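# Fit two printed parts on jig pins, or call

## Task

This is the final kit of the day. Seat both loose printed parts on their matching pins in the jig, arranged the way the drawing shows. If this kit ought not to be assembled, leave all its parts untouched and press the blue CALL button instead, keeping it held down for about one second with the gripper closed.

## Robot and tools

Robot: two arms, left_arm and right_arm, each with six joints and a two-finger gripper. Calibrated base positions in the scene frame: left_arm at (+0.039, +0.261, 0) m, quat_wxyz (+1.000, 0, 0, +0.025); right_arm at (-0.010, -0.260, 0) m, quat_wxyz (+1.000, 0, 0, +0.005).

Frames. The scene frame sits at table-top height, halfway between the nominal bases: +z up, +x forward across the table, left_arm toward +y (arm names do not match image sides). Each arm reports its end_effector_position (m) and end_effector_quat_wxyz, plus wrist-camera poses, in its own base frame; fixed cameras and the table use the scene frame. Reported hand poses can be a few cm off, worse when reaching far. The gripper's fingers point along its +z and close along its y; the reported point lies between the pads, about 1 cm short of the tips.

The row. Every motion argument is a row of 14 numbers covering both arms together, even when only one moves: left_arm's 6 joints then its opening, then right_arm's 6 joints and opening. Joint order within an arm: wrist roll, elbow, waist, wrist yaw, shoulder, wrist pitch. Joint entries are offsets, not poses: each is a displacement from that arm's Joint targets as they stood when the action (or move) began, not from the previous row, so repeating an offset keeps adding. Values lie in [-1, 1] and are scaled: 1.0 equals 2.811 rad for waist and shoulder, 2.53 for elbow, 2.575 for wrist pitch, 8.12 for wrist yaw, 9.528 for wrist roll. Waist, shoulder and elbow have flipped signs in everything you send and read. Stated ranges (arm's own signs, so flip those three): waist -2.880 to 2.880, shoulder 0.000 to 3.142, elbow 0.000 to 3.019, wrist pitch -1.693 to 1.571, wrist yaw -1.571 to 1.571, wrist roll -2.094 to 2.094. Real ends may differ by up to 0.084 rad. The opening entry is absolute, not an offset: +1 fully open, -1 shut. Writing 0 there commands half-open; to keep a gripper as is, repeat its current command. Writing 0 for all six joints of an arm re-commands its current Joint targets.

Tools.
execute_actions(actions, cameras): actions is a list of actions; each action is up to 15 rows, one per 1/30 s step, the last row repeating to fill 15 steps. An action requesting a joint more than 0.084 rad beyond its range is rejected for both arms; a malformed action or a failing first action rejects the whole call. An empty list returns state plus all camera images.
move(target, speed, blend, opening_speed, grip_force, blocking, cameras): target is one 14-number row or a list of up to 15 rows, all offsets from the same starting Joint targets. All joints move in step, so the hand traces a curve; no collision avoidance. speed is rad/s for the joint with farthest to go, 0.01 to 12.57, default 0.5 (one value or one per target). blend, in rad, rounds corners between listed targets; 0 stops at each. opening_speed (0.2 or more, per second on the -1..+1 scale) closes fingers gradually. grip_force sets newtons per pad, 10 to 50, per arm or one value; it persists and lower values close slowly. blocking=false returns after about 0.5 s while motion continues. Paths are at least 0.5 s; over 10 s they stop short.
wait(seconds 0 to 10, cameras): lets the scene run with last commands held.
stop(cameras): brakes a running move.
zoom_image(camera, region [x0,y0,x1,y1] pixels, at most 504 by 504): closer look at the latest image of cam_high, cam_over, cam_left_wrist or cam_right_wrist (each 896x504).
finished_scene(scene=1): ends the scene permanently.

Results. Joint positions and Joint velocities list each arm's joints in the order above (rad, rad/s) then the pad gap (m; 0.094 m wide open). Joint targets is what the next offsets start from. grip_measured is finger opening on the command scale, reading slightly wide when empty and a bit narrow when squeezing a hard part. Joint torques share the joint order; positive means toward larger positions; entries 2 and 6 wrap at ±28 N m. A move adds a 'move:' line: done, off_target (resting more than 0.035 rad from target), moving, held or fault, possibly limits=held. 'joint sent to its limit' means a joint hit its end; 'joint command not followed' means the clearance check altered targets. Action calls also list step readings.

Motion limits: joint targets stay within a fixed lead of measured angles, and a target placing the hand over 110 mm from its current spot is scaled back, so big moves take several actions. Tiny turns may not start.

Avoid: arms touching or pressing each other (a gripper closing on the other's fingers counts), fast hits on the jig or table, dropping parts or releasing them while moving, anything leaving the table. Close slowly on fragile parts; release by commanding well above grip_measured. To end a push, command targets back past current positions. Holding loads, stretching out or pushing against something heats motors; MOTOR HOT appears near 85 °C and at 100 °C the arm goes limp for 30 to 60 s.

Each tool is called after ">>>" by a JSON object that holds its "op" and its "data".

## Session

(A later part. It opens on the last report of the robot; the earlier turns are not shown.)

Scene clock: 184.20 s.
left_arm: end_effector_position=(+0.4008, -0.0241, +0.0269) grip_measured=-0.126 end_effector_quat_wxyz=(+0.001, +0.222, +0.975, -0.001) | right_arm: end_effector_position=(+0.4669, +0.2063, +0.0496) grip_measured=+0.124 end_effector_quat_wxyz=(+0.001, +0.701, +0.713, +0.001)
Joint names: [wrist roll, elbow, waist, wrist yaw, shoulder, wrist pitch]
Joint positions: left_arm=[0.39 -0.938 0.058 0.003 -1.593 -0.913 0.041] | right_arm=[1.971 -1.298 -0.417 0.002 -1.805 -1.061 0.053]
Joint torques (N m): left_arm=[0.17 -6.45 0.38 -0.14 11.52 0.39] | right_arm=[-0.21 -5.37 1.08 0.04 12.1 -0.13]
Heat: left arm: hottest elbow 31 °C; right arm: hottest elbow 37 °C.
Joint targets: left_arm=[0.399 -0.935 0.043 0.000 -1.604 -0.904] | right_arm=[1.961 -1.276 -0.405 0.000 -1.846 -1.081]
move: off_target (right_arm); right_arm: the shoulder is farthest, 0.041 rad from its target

>>> {"op": "wait", "data": {"seconds": 0.1, "cameras": ["cam_right_wrist", "cam_over", "cam_high"]}}

>>> {"op": "zoom_image", "data": {"camera": "cam_right_wrist", "region": [560, 170, 820, 370]}}

>>> {"op": "zoom_image", "data": {"camera": "cam_over", "region": [420, 260, 600, 440]}}

>>> {"op": "zoom_image", "data": {"camera": "cam_high", "region": [390, 210, 510, 310]}}

Scene clock: 184.93 s.
left_arm: end_effector_position=(+0.4008, -0.0241, +0.0269) grip_measured=-0.126 end_effector_quat_wxyz=(+0.001, +0.222, +0.975, -0.001) | right_arm: end_effector_position=(+0.4668, +0.2062, +0.0496) grip_measured=+0.124 end_effector_quat_wxyz=(+0.001, +0.701, +0.713, +0.001)
Joint names: [wrist roll, elbow, waist, wrist yaw, shoulder, wrist pitch]
Joint positions: left_arm=[0.39 -0.938 0.058 0.003 -1.593 -0.913 0.041] | right_arm=[1.971 -1.298 -0.417 0.002 -1.805 -1.061 0.053]
Joint torques (N m): left_arm=[0.17 -6.48 0.5 -0.1 11.22 0.42] | right_arm=[-0.21 -5.37 1.44 0.03 12.04 -0.09]
Heat: left arm: hottest elbow 31 °C; right arm: hottest elbow 37 °C.
Joint targets: left_arm=[0.399 -0.935 0.043 0.000 -1.604 -0.904] | right_arm=[1.961 -1.276 -0.405 0.000 -1.846 -1.081]
Tool commands: left_gripper/opening=-0.35 right_gripper/opening=-0.1
wait: 0.10 s; at rest from the start
Images, in order (width x height): cam_high 896x504, cam_over 896x504, cam_right_wrist 896x504.

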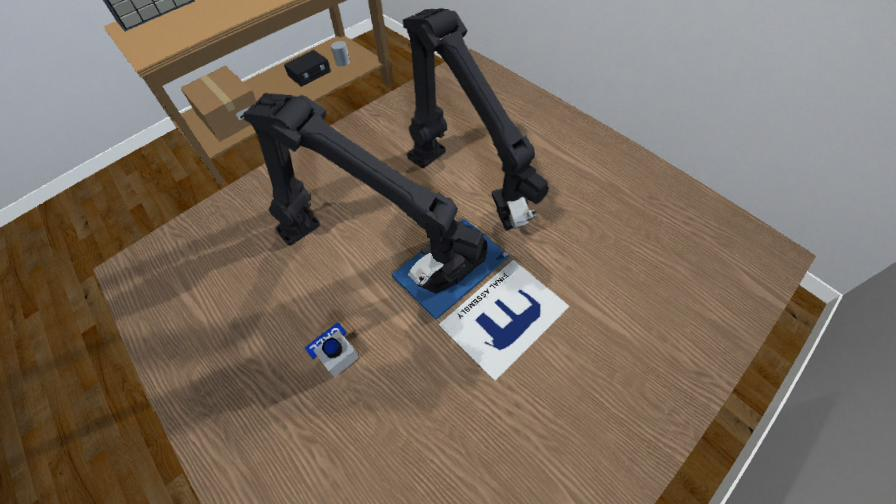

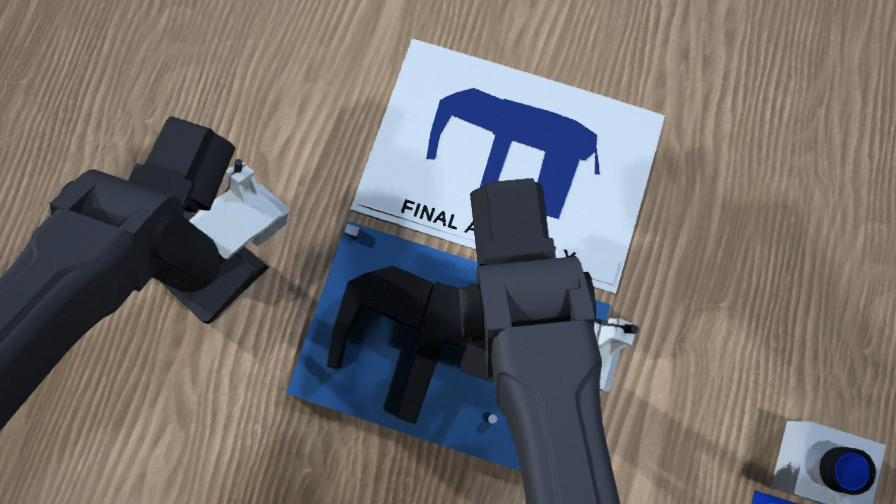

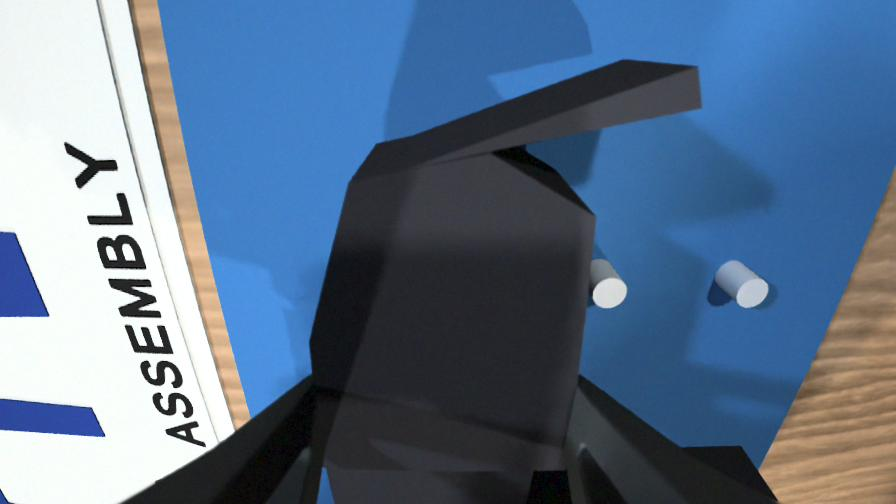

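Scaled by 1.938 from the camera's 896x504 image, which has a finer 1280x720 frame.

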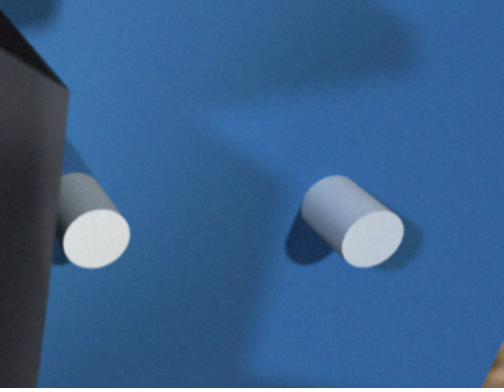

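Scaled by 2.800 from the camera's 896x504 image, which has a finer 1280x720 frame.

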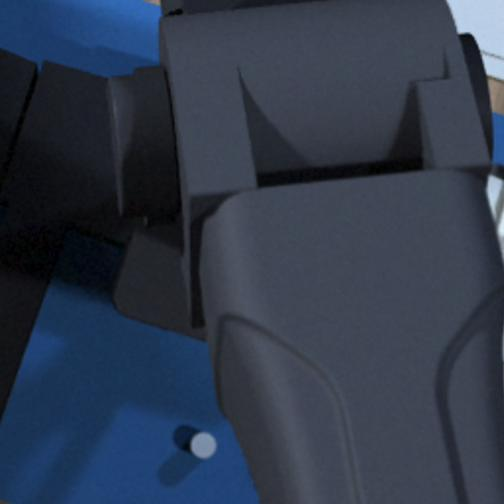

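Scaled by 4.200 from the camera's 896x504 image, which has a finer 1280x720 frame.

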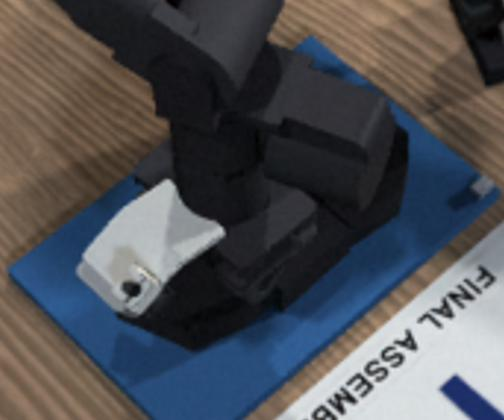

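>>> {"op": "move", "data": {"target": [0,0,0,0,0,0,-0.35, 0, 0, 0, 0, 0, -0.0025, -0.1], "speed": 0.08, "cameras": ["cam_right_wrist"]}}

>>> {"op": "zoom_image", "data": {"camera": "cam_right_wrist", "region": [560, 170, 820, 370]}}

Scene clock: 187.07 s.
left_arm: end_effector_position=(+0.4008, -0.0241, +0.0269) grip_measured=-0.126 end_effector_quat_wxyz=(+0.001, +0.222, +0.975, -0.001) | right_arm: end_effector_position=(+0.4667, +0.2062, +0.0496) grip_measured=+0.124 end_effector_quat_wxyz=(+0.001, +0.701, +0.713, +0.001)
Joint names: [wrist roll, elbow, waist, wrist yaw, shoulder, wrist pitch]
Joint positions: left_arm=[0.39 -0.938 0.058 0.003 -1.593 -0.913 0.041] | right_arm=[1.971 -1.298 -0.417 0.002 -1.805 -1.062 0.053]
Joint torques (N m): left_arm=[0.21 -6.6 0.44 -0.12 11.34 0.32] | right_arm=[-0.2 -5.33 1.32 0.03 11.81 -0.36]
Heat: left arm: hottest elbow 31 °C; right arm: hottest elbow 37 °C.
Joint targets: left_arm=[0.399 -0.935 0.043 0.000 -1.604 -0.904] | right_arm=[1.961 -1.276 -0.405 0.000 -1.846 -1.088]
move: off_target (right_arm); right_arm: the shoulder is farthest, 0.041 rad from its target
Images, in order (width x height): cam_right_wrist 896x504.

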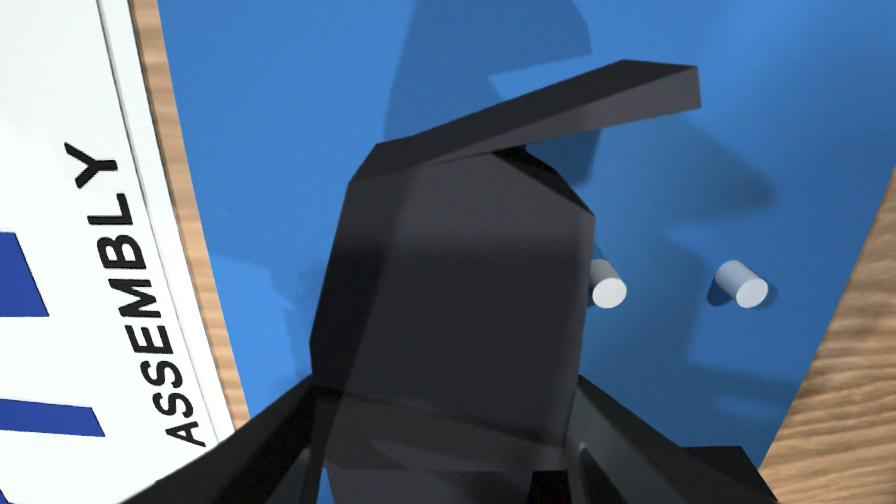

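Scaled by 1.938 from the camera's 896x504 image, which has a finer 1280x720 frame.

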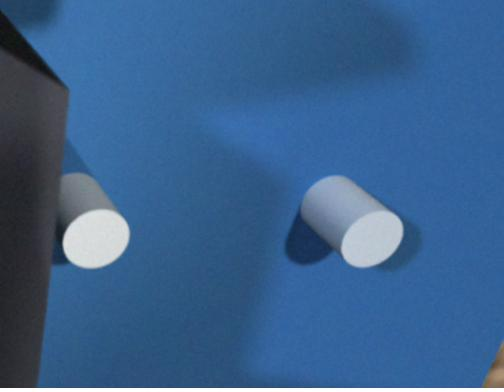

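>>> {"op": "zoom_image", "data": {"camera": "cam_over", "region": [500, 90, 610, 180]}}

This scene's latest camera images include none from cam_over. They are from: cam_right_wrist. cam_over's image comes with the result of a call that names it in "cameras".

>>> {"op": "move", "data": {"target": [0,0,0,0,0,0,-0.35, 0, -0.0095, 0, 0, 0.0217, 0.004, -0.1], "speed": 0.08, "cameras": ["cam_right_wrist"]}}

>>> {"op": "zoom_image", "data": {"camera": "cam_right_wrist", "region": [560, 170, 820, 370]}}

Scene clock: 191.73 s.
left_arm: end_effector_position=(+0.4008, -0.0241, +0.0269) grip_measured=-0.126 end_effector_quat_wxyz=(+0.001, +0.222, +0.975, -0.001) | right_arm: end_effector_position=(+0.4663, +0.2060, +0.0511) grip_measured=+0.124 end_effector_quat_wxyz=(+0.001, +0.701, +0.713, +0.001)
Joint names: [wrist roll, elbow, waist, wrist yaw, shoulder, wrist pitch]
Joint positions: left_arm=[0.39 -0.938 0.058 0.003 -1.593 -0.913 0.041] | right_arm=[1.971 -1.298 -0.417 0.002 -1.802 -1.065 0.053]
Joint torques (N m): left_arm=[0.18 -6.6 0.26 -0.15 11.22 0.47] | right_arm=[-0.2 -7.08 1.08 0.04 17.14 0.16]
Heat: left arm: hottest elbow 30 °C; right arm: hottest elbow 36 °C.
Joint targets: left_arm=[0.399 -0.935 0.043 0.000 -1.604 -0.904] | right_arm=[1.961 -1.300 -0.405 0.000 -1.785 -1.077]
move: done
Images, in order (width x height): cam_right_wrist 896x504.

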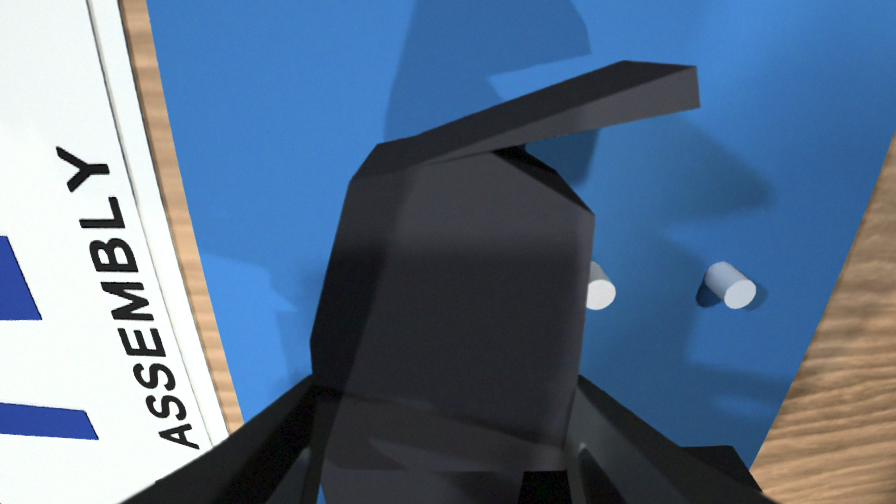

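Scaled by 1.938 from the camera's 896x504 image, which has a finer 1280x720 frame.

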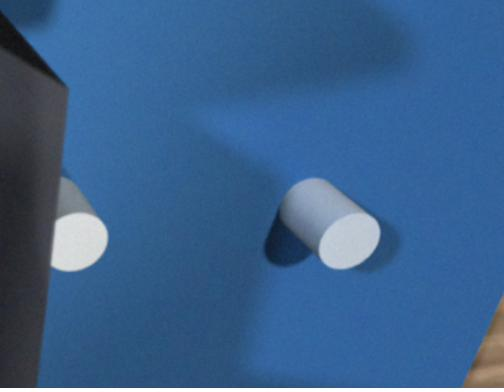

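>>> {"op": "move", "data": {"target": [0,0,0,0,0,0,-0.35, 0, 0, 0, 0, -0.0217, 0, -0.1], "speed": 0.08, "cameras": ["cam_right_wrist"]}}

>>> {"op": "zoom_image", "data": {"camera": "cam_right_wrist", "region": [560, 170, 820, 370]}}

Scene clock: 195.30 s.
left_arm: end_effector_position=(+0.4008, -0.0241, +0.0269) grip_measured=-0.126 end_effector_quat_wxyz=(+0.001, +0.222, +0.975, -0.001) | right_arm: end_effector_position=(+0.4661, +0.2059, +0.0505) grip_measured=+0.124 end_effector_quat_wxyz=(+0.001, +0.701, +0.713, +0.000)
Joint names: [wrist roll, elbow, waist, wrist yaw, shoulder, wrist pitch]
Joint positions: left_arm=[0.39 -0.938 0.058 0.003 -1.593 -0.913 0.041] | right_arm=[1.971 -1.298 -0.417 0.002 -1.803 -1.065 0.053]
Joint torques (N m): left_arm=[0.18 -6.49 0.67 -0.14 12.28 0.34] | right_arm=[-0.2 -7.02 1.08 0.05 11.99 0.21]
Heat: left arm: hottest elbow 30 °C; right arm: hottest elbow 37 °C.
Joint targets: left_arm=[0.399 -0.935 0.043 0.000 -1.604 -0.904] | right_arm=[1.961 -1.300 -0.405 0.000 -1.846 -1.077]
move: off_target (right_arm); right_arm: the shoulder is farthest, 0.043 rad from its target
Images, in order (width x height): cam_right_wrist 896x504.

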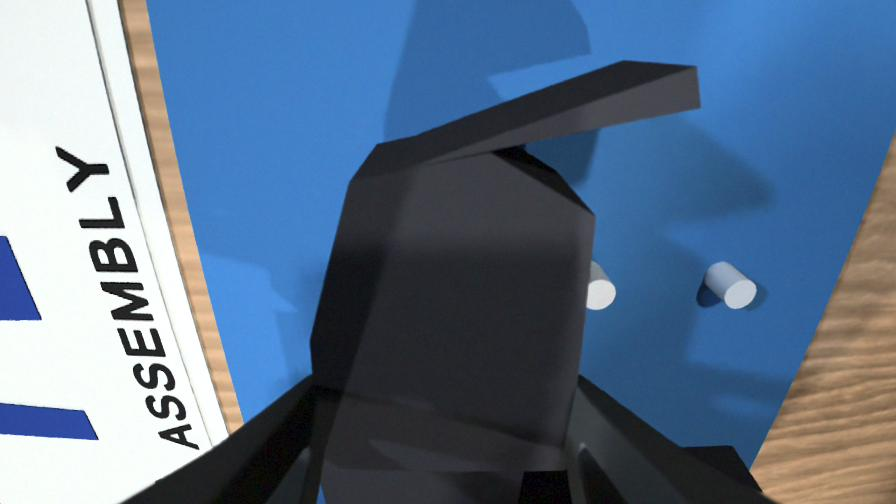

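Scaled by 1.938 from the camera's 896x504 image, which has a finer 1280x720 frame.

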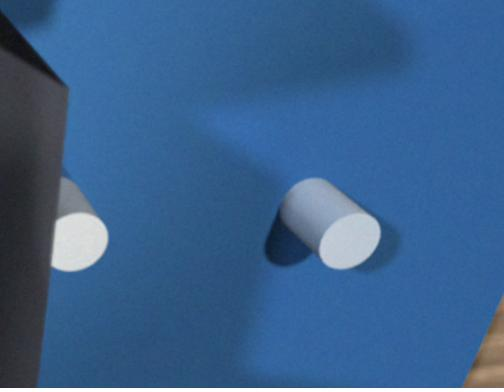

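>>> {"op": "move", "data": {"target": [0,0,0,0,0,0,-0.35, 0, 0, 0.0064, 0, 0, 0, -0.1], "speed": 0.03, "cameras": ["cam_right_wrist"]}}

>>> {"op": "zoom_image", "data": {"camera": "cam_right_wrist", "region": [560, 170, 820, 370]}}

Scene clock: 197.07 s.
left_arm: end_effector_position=(+0.4008, -0.0241, +0.0269) grip_measured=-0.126 end_effector_quat_wxyz=(+0.001, +0.222, +0.975, -0.001) | right_arm: end_effector_position=(+0.4671, +0.2037, +0.0506) grip_measured=+0.124 end_effector_quat_wxyz=(-0.001, +0.703, +0.711, +0.001)
Joint names: [wrist roll, elbow, waist, wrist yaw, shoulder, wrist pitch]
Joint positions: left_arm=[0.39 -0.938 0.058 0.003 -1.593 -0.913 0.041] | right_arm=[1.971 -1.298 -0.411 -0.003 -1.803 -1.065 0.053]
Joint torques (N m): left_arm=[0.18 -6.56 0.21 -0.09 11.93 0.4] | right_arm=[-0.19 -7.01 2.26 0.22 11.81 0.13]
Heat: left arm: hottest elbow 30 °C; right arm: hottest elbow 37 °C.
Joint targets: left_arm=[0.399 -0.935 0.043 0.000 -1.604 -0.904] | right_arm=[1.961 -1.300 -0.387 0.000 -1.846 -1.077]
move: off_target (right_arm); right_arm: the shoulder is farthest, 0.043 rad from its target
Images, in order (width x height): cam_right_wrist 896x504.

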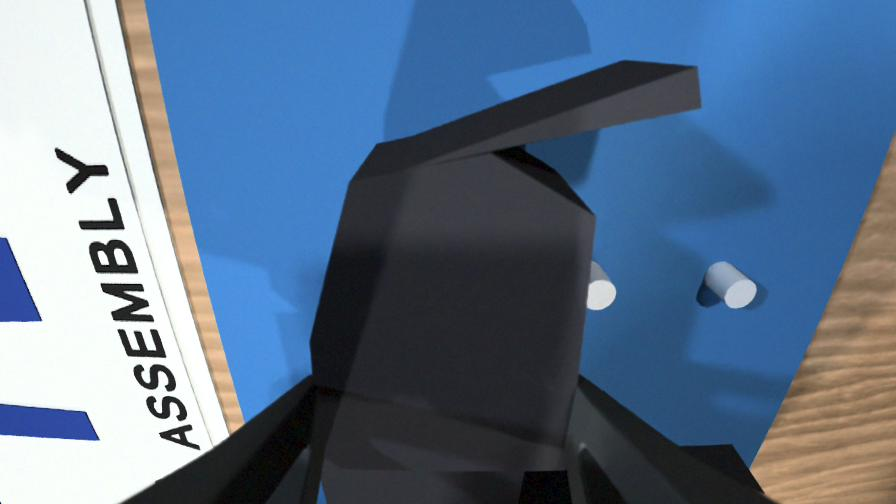

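Scaled by 1.938 from the camera's 896x504 image, which has a finer 1280x720 frame.

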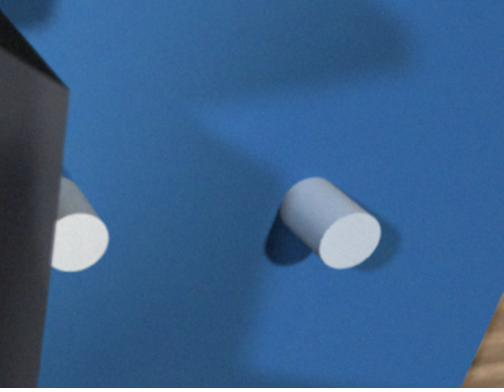

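>>> {"op": "move", "data": {"target": [[0, -0.0399, 0, 0, 0.0416, -0.0625, -0.35, 0, -0.03913, 0, 0, 0.04447, -0.04583, -0.1],[0, 0.0138, 0.1341, 0, 0.1153, 0.9177, -0.35, 0, 0.1583, 0.0345, 0, 0.20135, 0.98485, -0.1]], "speed": [0.25, 1.0], "blend": [0.04, 0], "cameras": ["all"]}}

Scene clock: 208.00 s.
left_arm: end_effector_position=(+0.4244, -0.1837, +0.5774) grip_measured=-0.126 end_effector_quat_wxyz=(+0.965, +0.103, +0.241, -0.008) | right_arm: end_effector_position=(+0.4387, +0.1374, +0.5813) grip_measured=+0.124 end_effector_quat_wxyz=(+0.405, +0.192, +0.175, +0.877)
Joint names: [wrist roll, elbow, waist, wrist yaw, shoulder, wrist pitch]
Joint positions: left_arm=[0.39 -0.895 0.407 0.002 -1.299 1.445 0.041] | right_arm=[1.971 -0.897 -0.304 -0.002 -1.291 1.44 0.053]
Joint torques (N m): left_arm=[0.14 -8.83 2.78 -0.17 11.58 1.02] | right_arm=[-0.23 -7.94 1.26 0.04 8.35 1.94]
Heat: left arm: hottest elbow 31 °C; right arm: hottest elbow 37 °C.
Joint targets: left_arm=[0.398 -0.900 0.420 0.000 -1.279 1.460] | right_arm=[1.961 -0.899 -0.290 0.000 -1.280 1.458]
move: done

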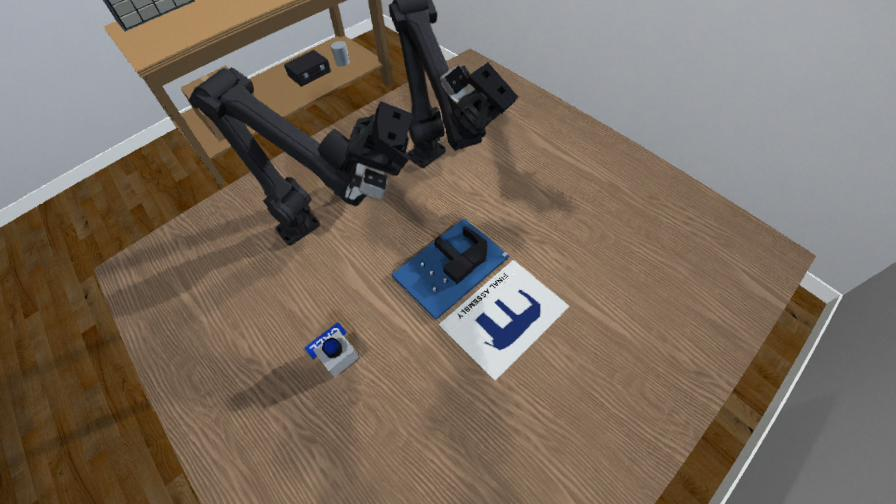

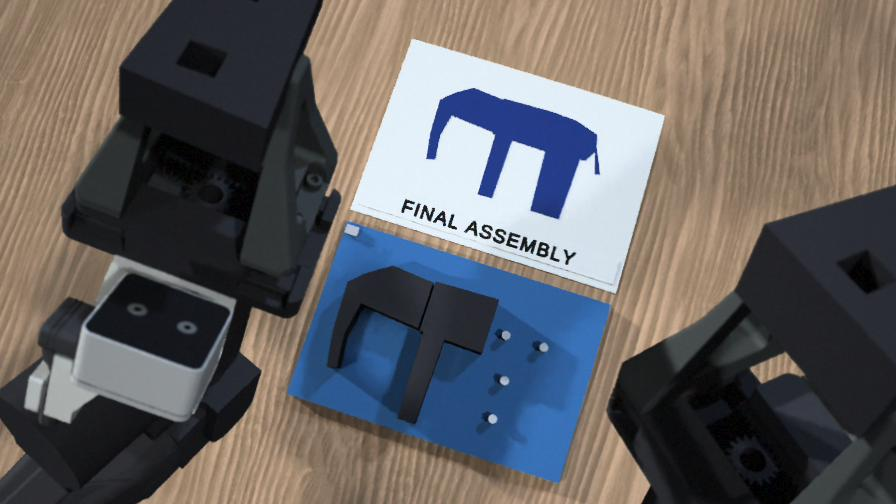

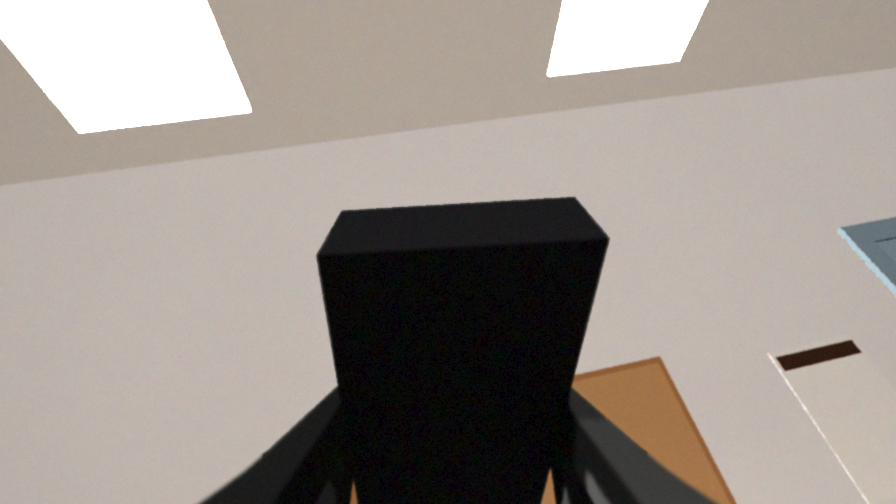

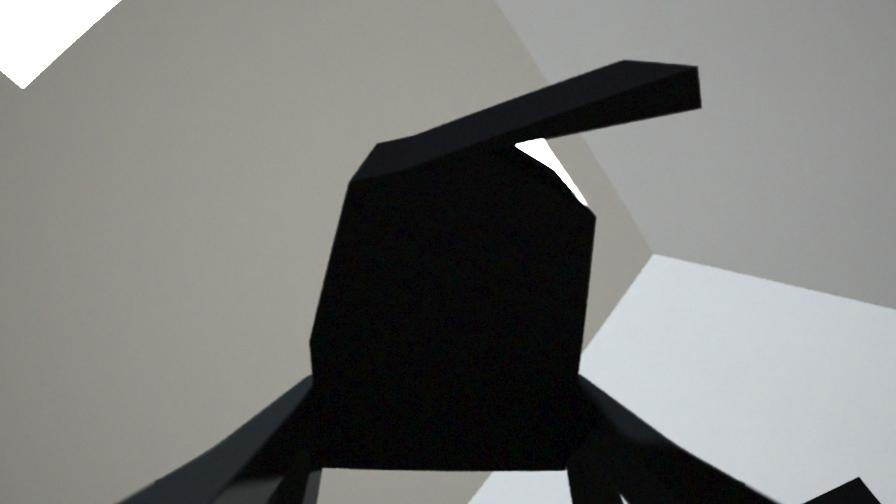

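>>> {"op": "zoom_image", "data": {"camera": "cam_over", "region": [640, 150, 896, 470]}}

>>> {"op": "zoom_image", "data": {"camera": "cam_over", "region": [80, 0, 360, 190]}}

>>> {"op": "zoom_image", "data": {"camera": "cam_high", "region": [350, 85, 440, 175]}}

>>> {"op": "zoom_image", "data": {"camera": "cam_high", "region": [445, 45, 535, 135]}}

Scaled by 1.575 from the camera's 896x504 image, which has a finer 1280x720 frame.

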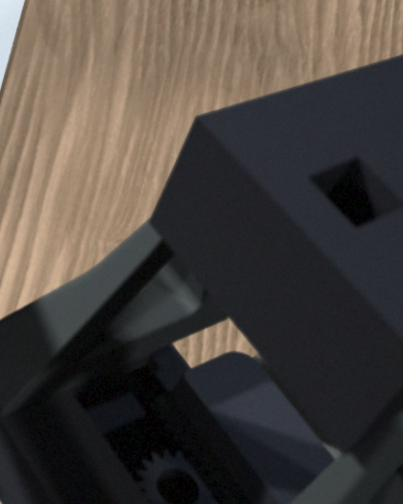

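Scaled by 1.800 from the camera's 896x504 image, which has a finer 1280x720 frame.

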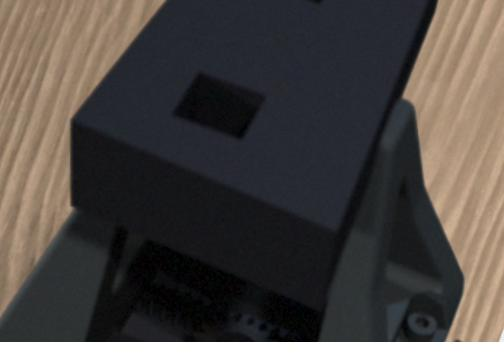

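Scaled by 5.600 from the camera's 896x504 image, which has a finer 1280x720 frame.

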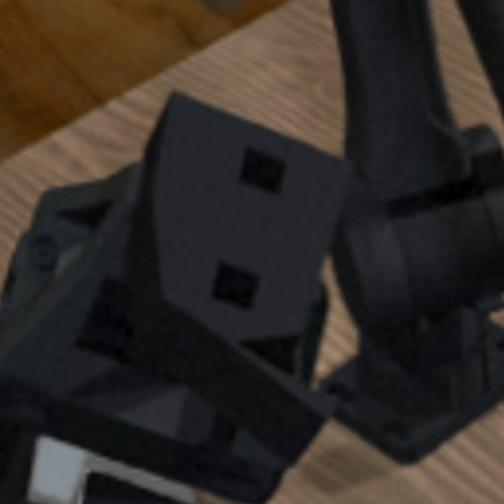

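Scaled by 5.600 from the camera's 896x504 image, which has a finer 1280x720 frame.

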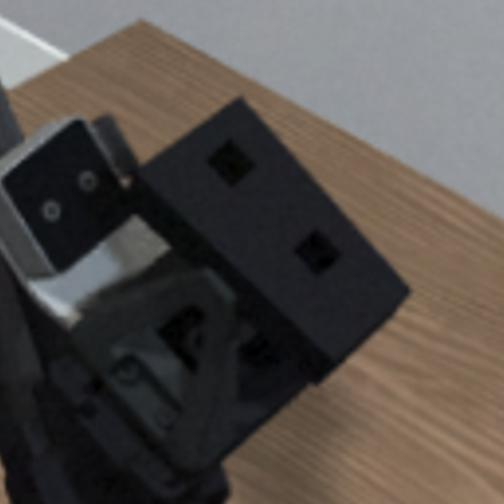

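>>> {"op": "move", "data": {"target": [0, 0, -0.0783, 0, 0, 0, -0.35, 0, 0, -0.1068, 0, 0, 0, -0.1], "speed": 0.8, "cameras": ["cam_over"]}}

Scene clock: 222.20 s.
left_arm: end_effector_position=(+0.4522, -0.0967, +0.5774) grip_measured=-0.126 end_effector_quat_wxyz=(+0.961, +0.078, +0.250, +0.087) | right_arm: end_effector_position=(+0.3830, +0.2542, +0.5813) grip_measured=+0.124 end_effector_quat_wxyz=(+0.278, +0.165, +0.200, +0.925)
Joint names: [wrist roll, elbow, waist, wrist yaw, shoulder, wrist pitch]
Joint positions: left_arm=[0.39 -0.895 0.209 0.001 -1.299 1.445 0.041] | right_arm=[1.971 -0.897 -0.586 -0.001 -1.291 1.44 0.053]
Joint torques (N m): left_arm=[0.18 -8.77 0.85 -0.16 11.63 0.96] | right_arm=[-0.24 -7.88 -0.32 0.01 8.47 1.85]
Heat: left arm: hottest elbow 31 °C; right arm: hottest elbow 35 °C.
Joint targets: left_arm=[0.398 -0.900 0.200 0.000 -1.279 1.460] | right_arm=[1.961 -0.899 -0.590 -0.001 -1.280 1.459]
move: done
Images, in order (width x height): cam_over 896x504.

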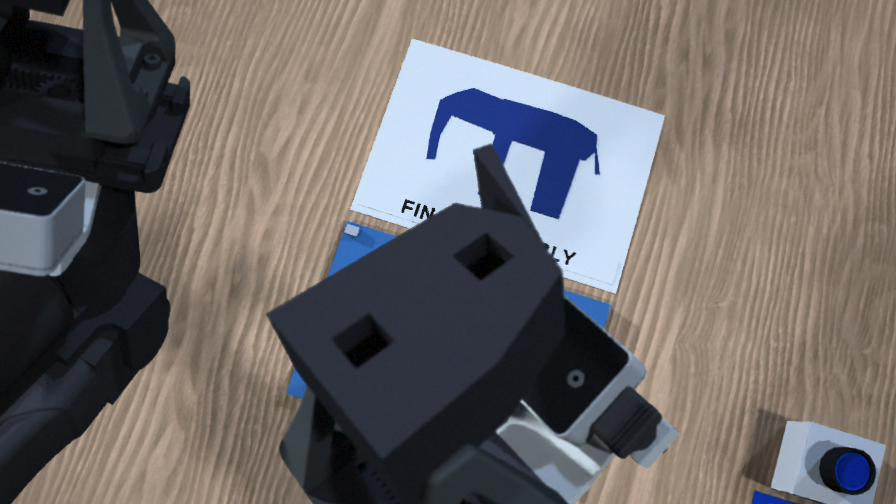

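>>> {"op": "zoom_image", "data": {"camera": "cam_over", "region": [250, 120, 600, 470]}}

>>> {"op": "zoom_image", "data": {"camera": "cam_over", "region": [340, 30, 670, 230]}}

Scaled by 1.440 from the camera's 896x504 image, which has a finer 1280x720 frame.

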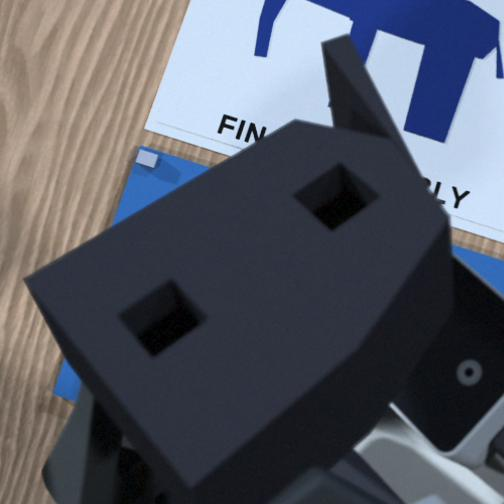

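Scaled by 1.527 from the camera's 896x504 image, which has a finer 1280x720 frame.

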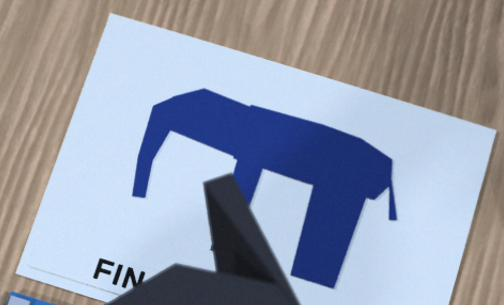

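>>> {"op": "move", "data": {"target": [0, 0, 0.1637, 0, 0, 0, -0.35, 0, 0, 0.21, 0, 0, 0, -0.1], "speed": 1.0, "cameras": ["cam_over"]}}

>>> {"op": "zoom_image", "data": {"camera": "cam_over", "region": [250, 0, 650, 350]}}

Scene clock: 235.30 s.
left_arm: end_effector_position=(+0.3679, -0.2802, +0.5774) grip_measured=-0.126 end_effector_quat_wxyz=(+0.957, +0.130, +0.227, -0.125) | right_arm: end_effector_position=(+0.4597, +0.0022, +0.5813) grip_measured=+0.124 end_effector_quat_wxyz=(+0.531, +0.216, +0.143, +0.807)
Joint names: [wrist roll, elbow, waist, wrist yaw, shoulder, wrist pitch]
Joint positions: left_arm=[0.39 -0.895 0.65 0.001 -1.299 1.445 0.041] | right_arm=[1.971 -0.897 -0.006 0.001 -1.291 1.44 0.053]
Joint torques (N m): left_arm=[0.15 -8.77 2.26 -0.13 11.4 0.99] | right_arm=[-0.23 -7.9 0.67 -0.09 8.47 1.88]
Heat: left arm: hottest elbow 32 °C; right arm: hottest elbow 35 °C.
Joint targets: left_arm=[0.399 -0.900 0.660 0.000 -1.279 1.460] | right_arm=[1.961 -0.899 0.000 0.000 -1.280 1.459]
move: done
Images, in order (width x height): cam_over 896x504.

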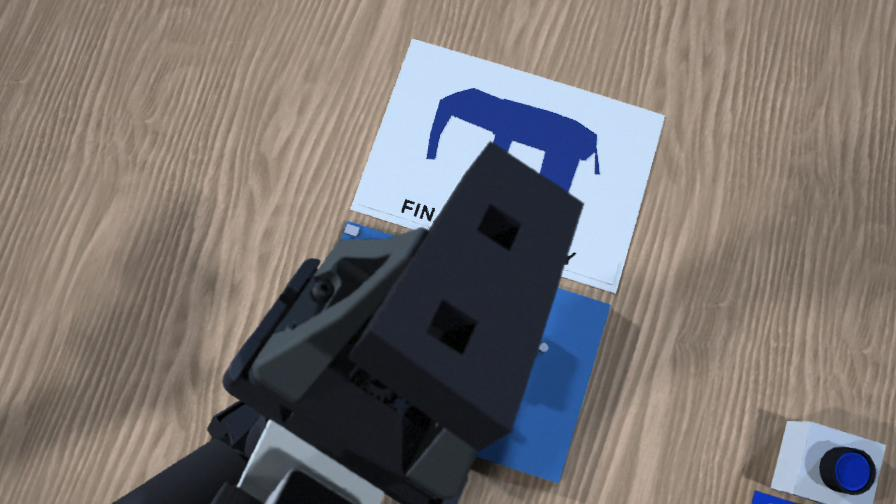

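Scaled by 1.260 from the camera's 896x504 image, which has a finer 1280x720 frame.

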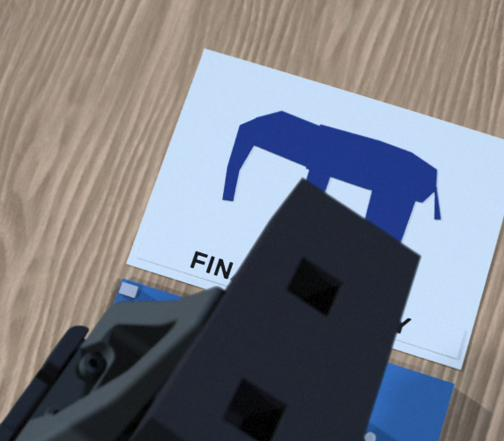

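>>> {"op": "zoom_image", "data": {"camera": "cam_over", "region": [330, 120, 610, 460]}}

Scaled by 1.482 from the camera's 896x504 image, which has a finer 1280x720 frame.

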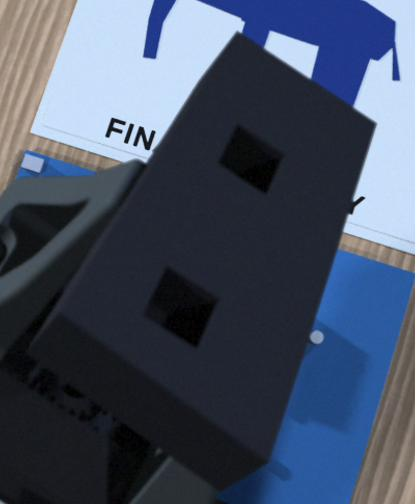

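>>> {"op": "move", "data": {"target": [0, -0.05375, -0.2195, 0, -0.074, -0.98058, -0.35, -0.00325, -0.24348, -0.1423, 0, -0.18499, -1.0, -0.1], "speed": 1.2}}

Scene clock: 250.73 s.
left_arm: end_effector_position=(+0.3918, -0.0221, +0.0814) grip_measured=-0.126 end_effector_quat_wxyz=(+0.004, +0.221, +0.975, +0.000) | right_arm: end_effector_position=(+0.5234, +0.2163, +0.1199) grip_measured=+0.124 end_effector_quat_wxyz=(+0.028, +0.698, +0.712, +0.066)
Joint names: [wrist roll, elbow, waist, wrist yaw, shoulder, wrist pitch]
Joint positions: left_arm=[0.391 -0.978 0.055 0.001 -1.481 -1.058 0.041] | right_arm=[1.944 -1.462 -0.393 0 -1.784 -1.105 0.053]
Joint torques (N m): left_arm=[0.16 -12.56 0.79 -0.03 10.93 -0.12] | right_arm=[-0.24 -11.55 -0.44 0.1 15.27 0.61]
Heat: left arm: hottest elbow 33 °C; right arm: hottest elbow 36 °C.
Joint targets: left_arm=[0.399 -1.036 0.043 0.000 -1.487 -1.066] | right_arm=[1.930 -1.515 -0.400 -0.001 -1.800 -1.116]
move: off_target (left_arm, right_arm); left_arm: the elbow is farthest, 0.058 rad from its target; right_arm: the elbow is farthest, 0.053 rad from its target

>>> {"op": "move", "data": {"target": [0, 0, 0, 0, 0, 0, -0.35, 0, 0, 0, 0, -0.01423, -0.0404, -0.1], "speed": 0.4, "cameras": ["all"]}}

Scene clock: 252.20 s.
left_arm: end_effector_position=(+0.3918, -0.0221, +0.0814) grip_measured=-0.126 end_effector_quat_wxyz=(+0.004, +0.221, +0.975, +0.000) | right_arm: end_effector_position=(+0.4997, +0.2065, +0.0968) grip_measured=+0.124 end_effector_quat_wxyz=(+0.000, +0.700, +0.714, +0.001)
Joint names: [wrist roll, elbow, waist, wrist yaw, shoulder, wrist pitch]
Joint positions: left_arm=[0.391 -0.978 0.055 0.001 -1.481 -1.058 0.041] | right_arm=[1.944 -1.464 -0.393 0 -1.826 -1.208 0.053]
Joint torques (N m): left_arm=[0.17 -12.57 0.91 -0.06 10.99 -0.31] | right_arm=[-0.24 -11.06 -0.44 0.1 15.44 0.27]
Heat: left arm: hottest elbow 33 °C; right arm: hottest elbow 36 °C.
Joint targets: left_arm=[0.399 -1.036 0.043 0.000 -1.487 -1.065] | right_arm=[1.930 -1.515 -0.400 -0.001 -1.840 -1.220]
move: off_target (left_arm, right_arm); left_arm: the elbow is farthest, 0.058 rad from its target; right_arm: the elbow is farthest, 0.051 rad from its target

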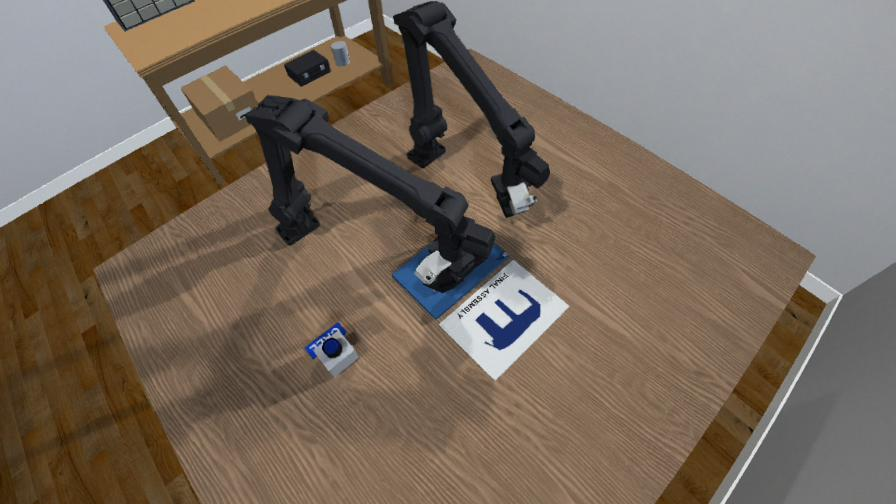

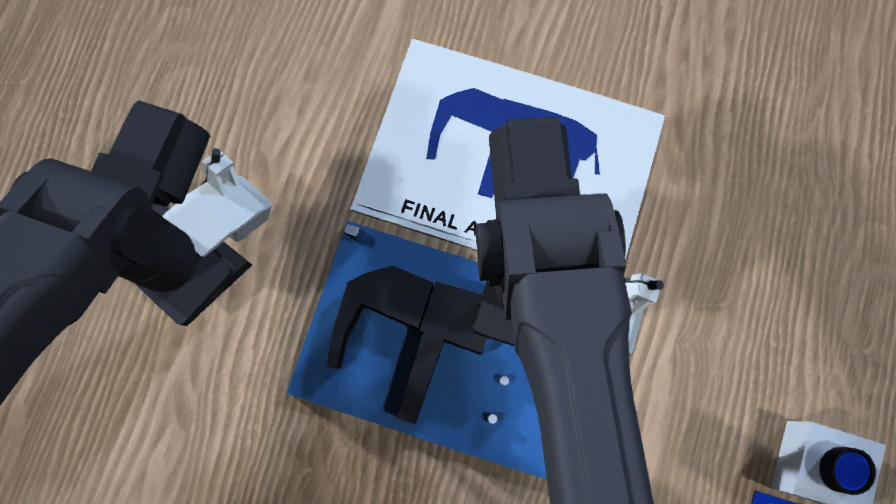

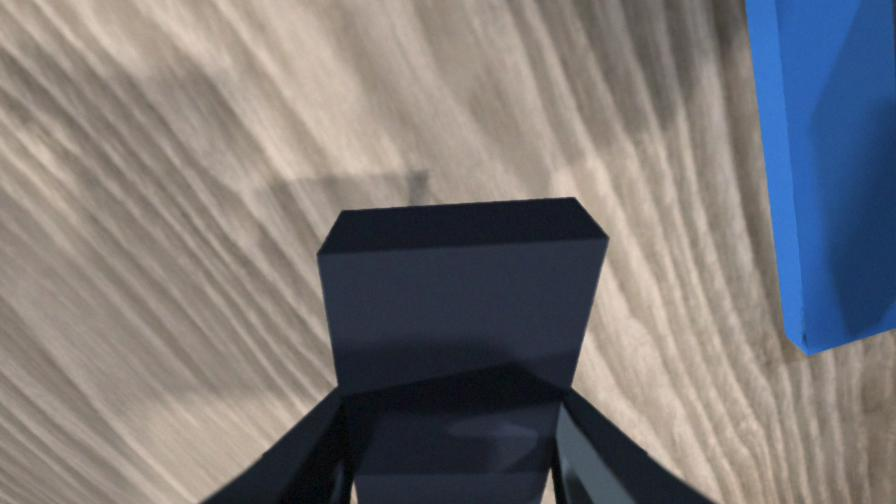

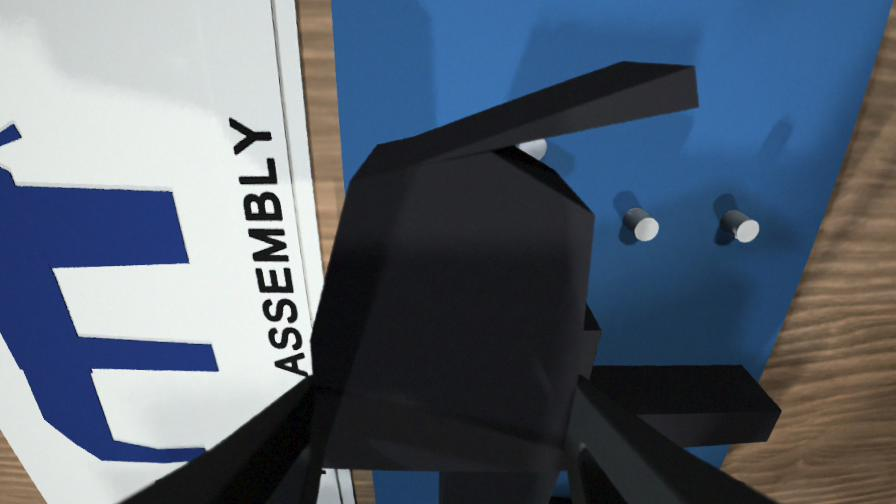

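>>> {"op": "move", "data": {"target": [0, 0, 0, 0, 0, 0, -0.35, -0.00226, -0.03794, 0.0119, 0, -0.02419, -0.01126, -0.1], "speed": 0.3, "cameras": ["cam_right_wrist"]}}

>>> {"op": "zoom_image", "data": {"camera": "cam_right_wrist", "region": [540, 60, 880, 360]}}

Scene clock: 255.03 s.
left_arm: end_effector_position=(+0.3918, -0.0221, +0.0814) grip_measured=-0.126 end_effector_quat_wxyz=(+0.004, +0.221, +0.975, +0.000) | right_arm: end_effector_position=(+0.5263, +0.2091, +0.0963) grip_measured=+0.124 end_effector_quat_wxyz=(+0.000, +0.698, +0.717, +0.001)
Joint names: [wrist roll, elbow, waist, wrist yaw, shoulder, wrist pitch]
Joint positions: left_arm=[0.391 -0.978 0.055 0.001 -1.481 -1.058 0.041] | right_arm=[1.923 -1.557 -0.379 0 -1.889 -1.237 0.053]
Joint torques (N m): left_arm=[0.16 -12.59 0.56 -0.04 11.46 -0.13] | right_arm=[-0.28 -11.3 1.14 0.1 16.21 0.18]
Heat: left arm: hottest elbow 33 °C; right arm: hottest elbow 37 °C.
Joint targets: left_arm=[0.399 -1.036 0.043 0.000 -1.487 -1.065] | right_arm=[1.908 -1.611 -0.367 0.000 -1.908 -1.249]
move: off_target (left_arm, right_arm); left_arm: the elbow is farthest, 0.058 rad from its target; right_arm: the elbow is farthest, 0.054 rad from its target
Images, in order (width x height): cam_right_wrist 896x504.

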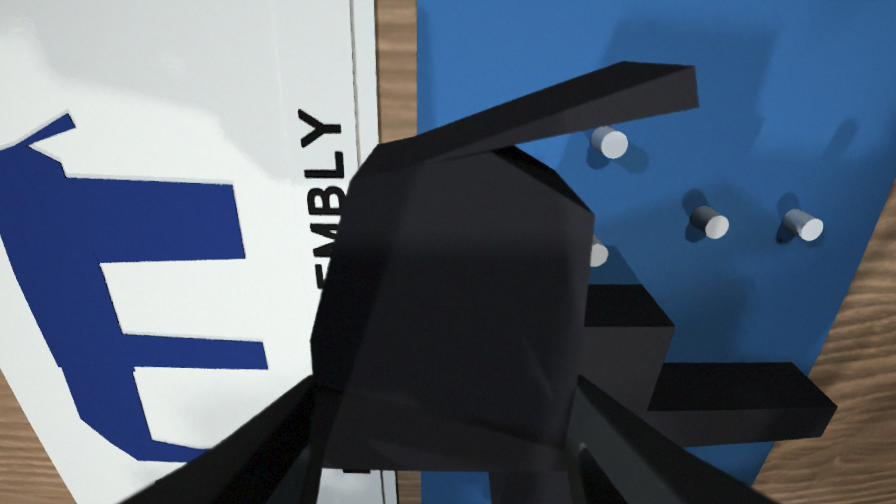

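Scaled by 1.482 from the camera's 896x504 image, which has a finer 1280x720 frame.

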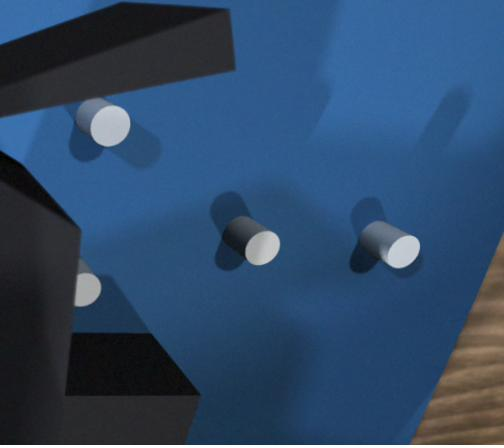

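>>> {"op": "move", "data": {"target": [0, 0, 0, 0, 0, 0, -0.35, -0.14011, 0.09328, -0.07933, 0, 0.05799, 0.02757, -0.1], "speed": 1.0, "cameras": ["cam_right_wrist", "cam_over"]}}

>>> {"op": "zoom_image", "data": {"camera": "cam_right_wrist", "region": [560, 80, 880, 440]}}

Scene clock: 274.23 s.
left_arm: end_effector_position=(+0.3918, -0.0221, +0.0814) grip_measured=-0.126 end_effector_quat_wxyz=(+0.004, +0.221, +0.975, +0.000) | right_arm: end_effector_position=(+0.4278, +0.2810, +0.0944) grip_measured=+0.124 end_effector_quat_wxyz=(-0.006, +0.003, +1.000, -0.004)
Joint names: [wrist roll, elbow, waist, wrist yaw, shoulder, wrist pitch]
Joint positions: left_arm=[0.391 -0.978 0.055 0.001 -1.481 -1.058 0.041] | right_arm=[0.588 -1.374 -0.582 0 -1.767 -1.192 0.053]
Joint torques (N m): left_arm=[0.16 -12.64 0.44 -0.04 11.52 -0.18] | right_arm=[-0.27 -7.42 -0.38 0.09 17.61 1.17]
Motor temperatures (°C): left_arm=[26 34 24 25 28 23 28] | right_arm=[24 40 23 22 31 24 31]
Heat: left arm: hottest elbow 34 °C; right arm: hottest elbow 40 °C.
Joint targets: left_arm=[0.399 -1.036 0.043 0.000 -1.487 -1.065] | right_arm=[0.573 -1.375 -0.590 0.000 -1.745 -1.178]
move: off_target (left_arm); left_arm: the elbow is farthest, 0.058 rad from its target
Images, in order (width x height): cam_over 896x504, cam_right_wrist 896x504.

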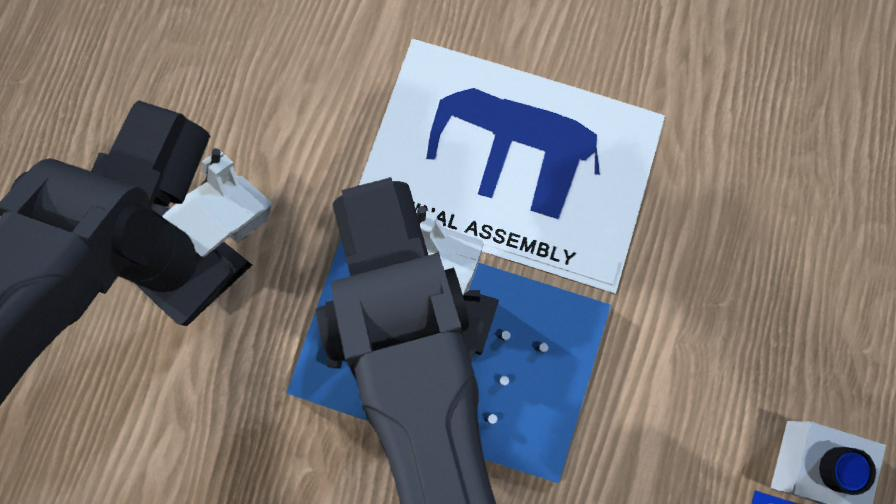

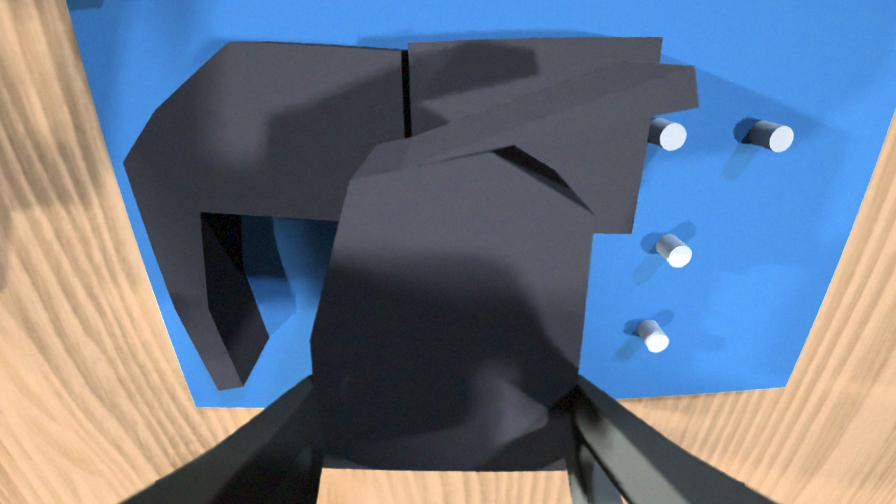

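Scaled by 1.400 from the camera's 896x504 image, which has a finer 1280x720 frame.

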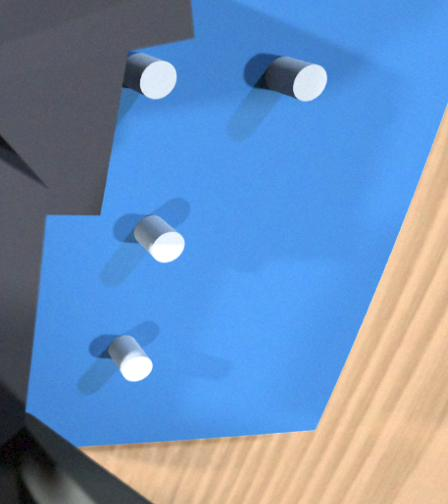

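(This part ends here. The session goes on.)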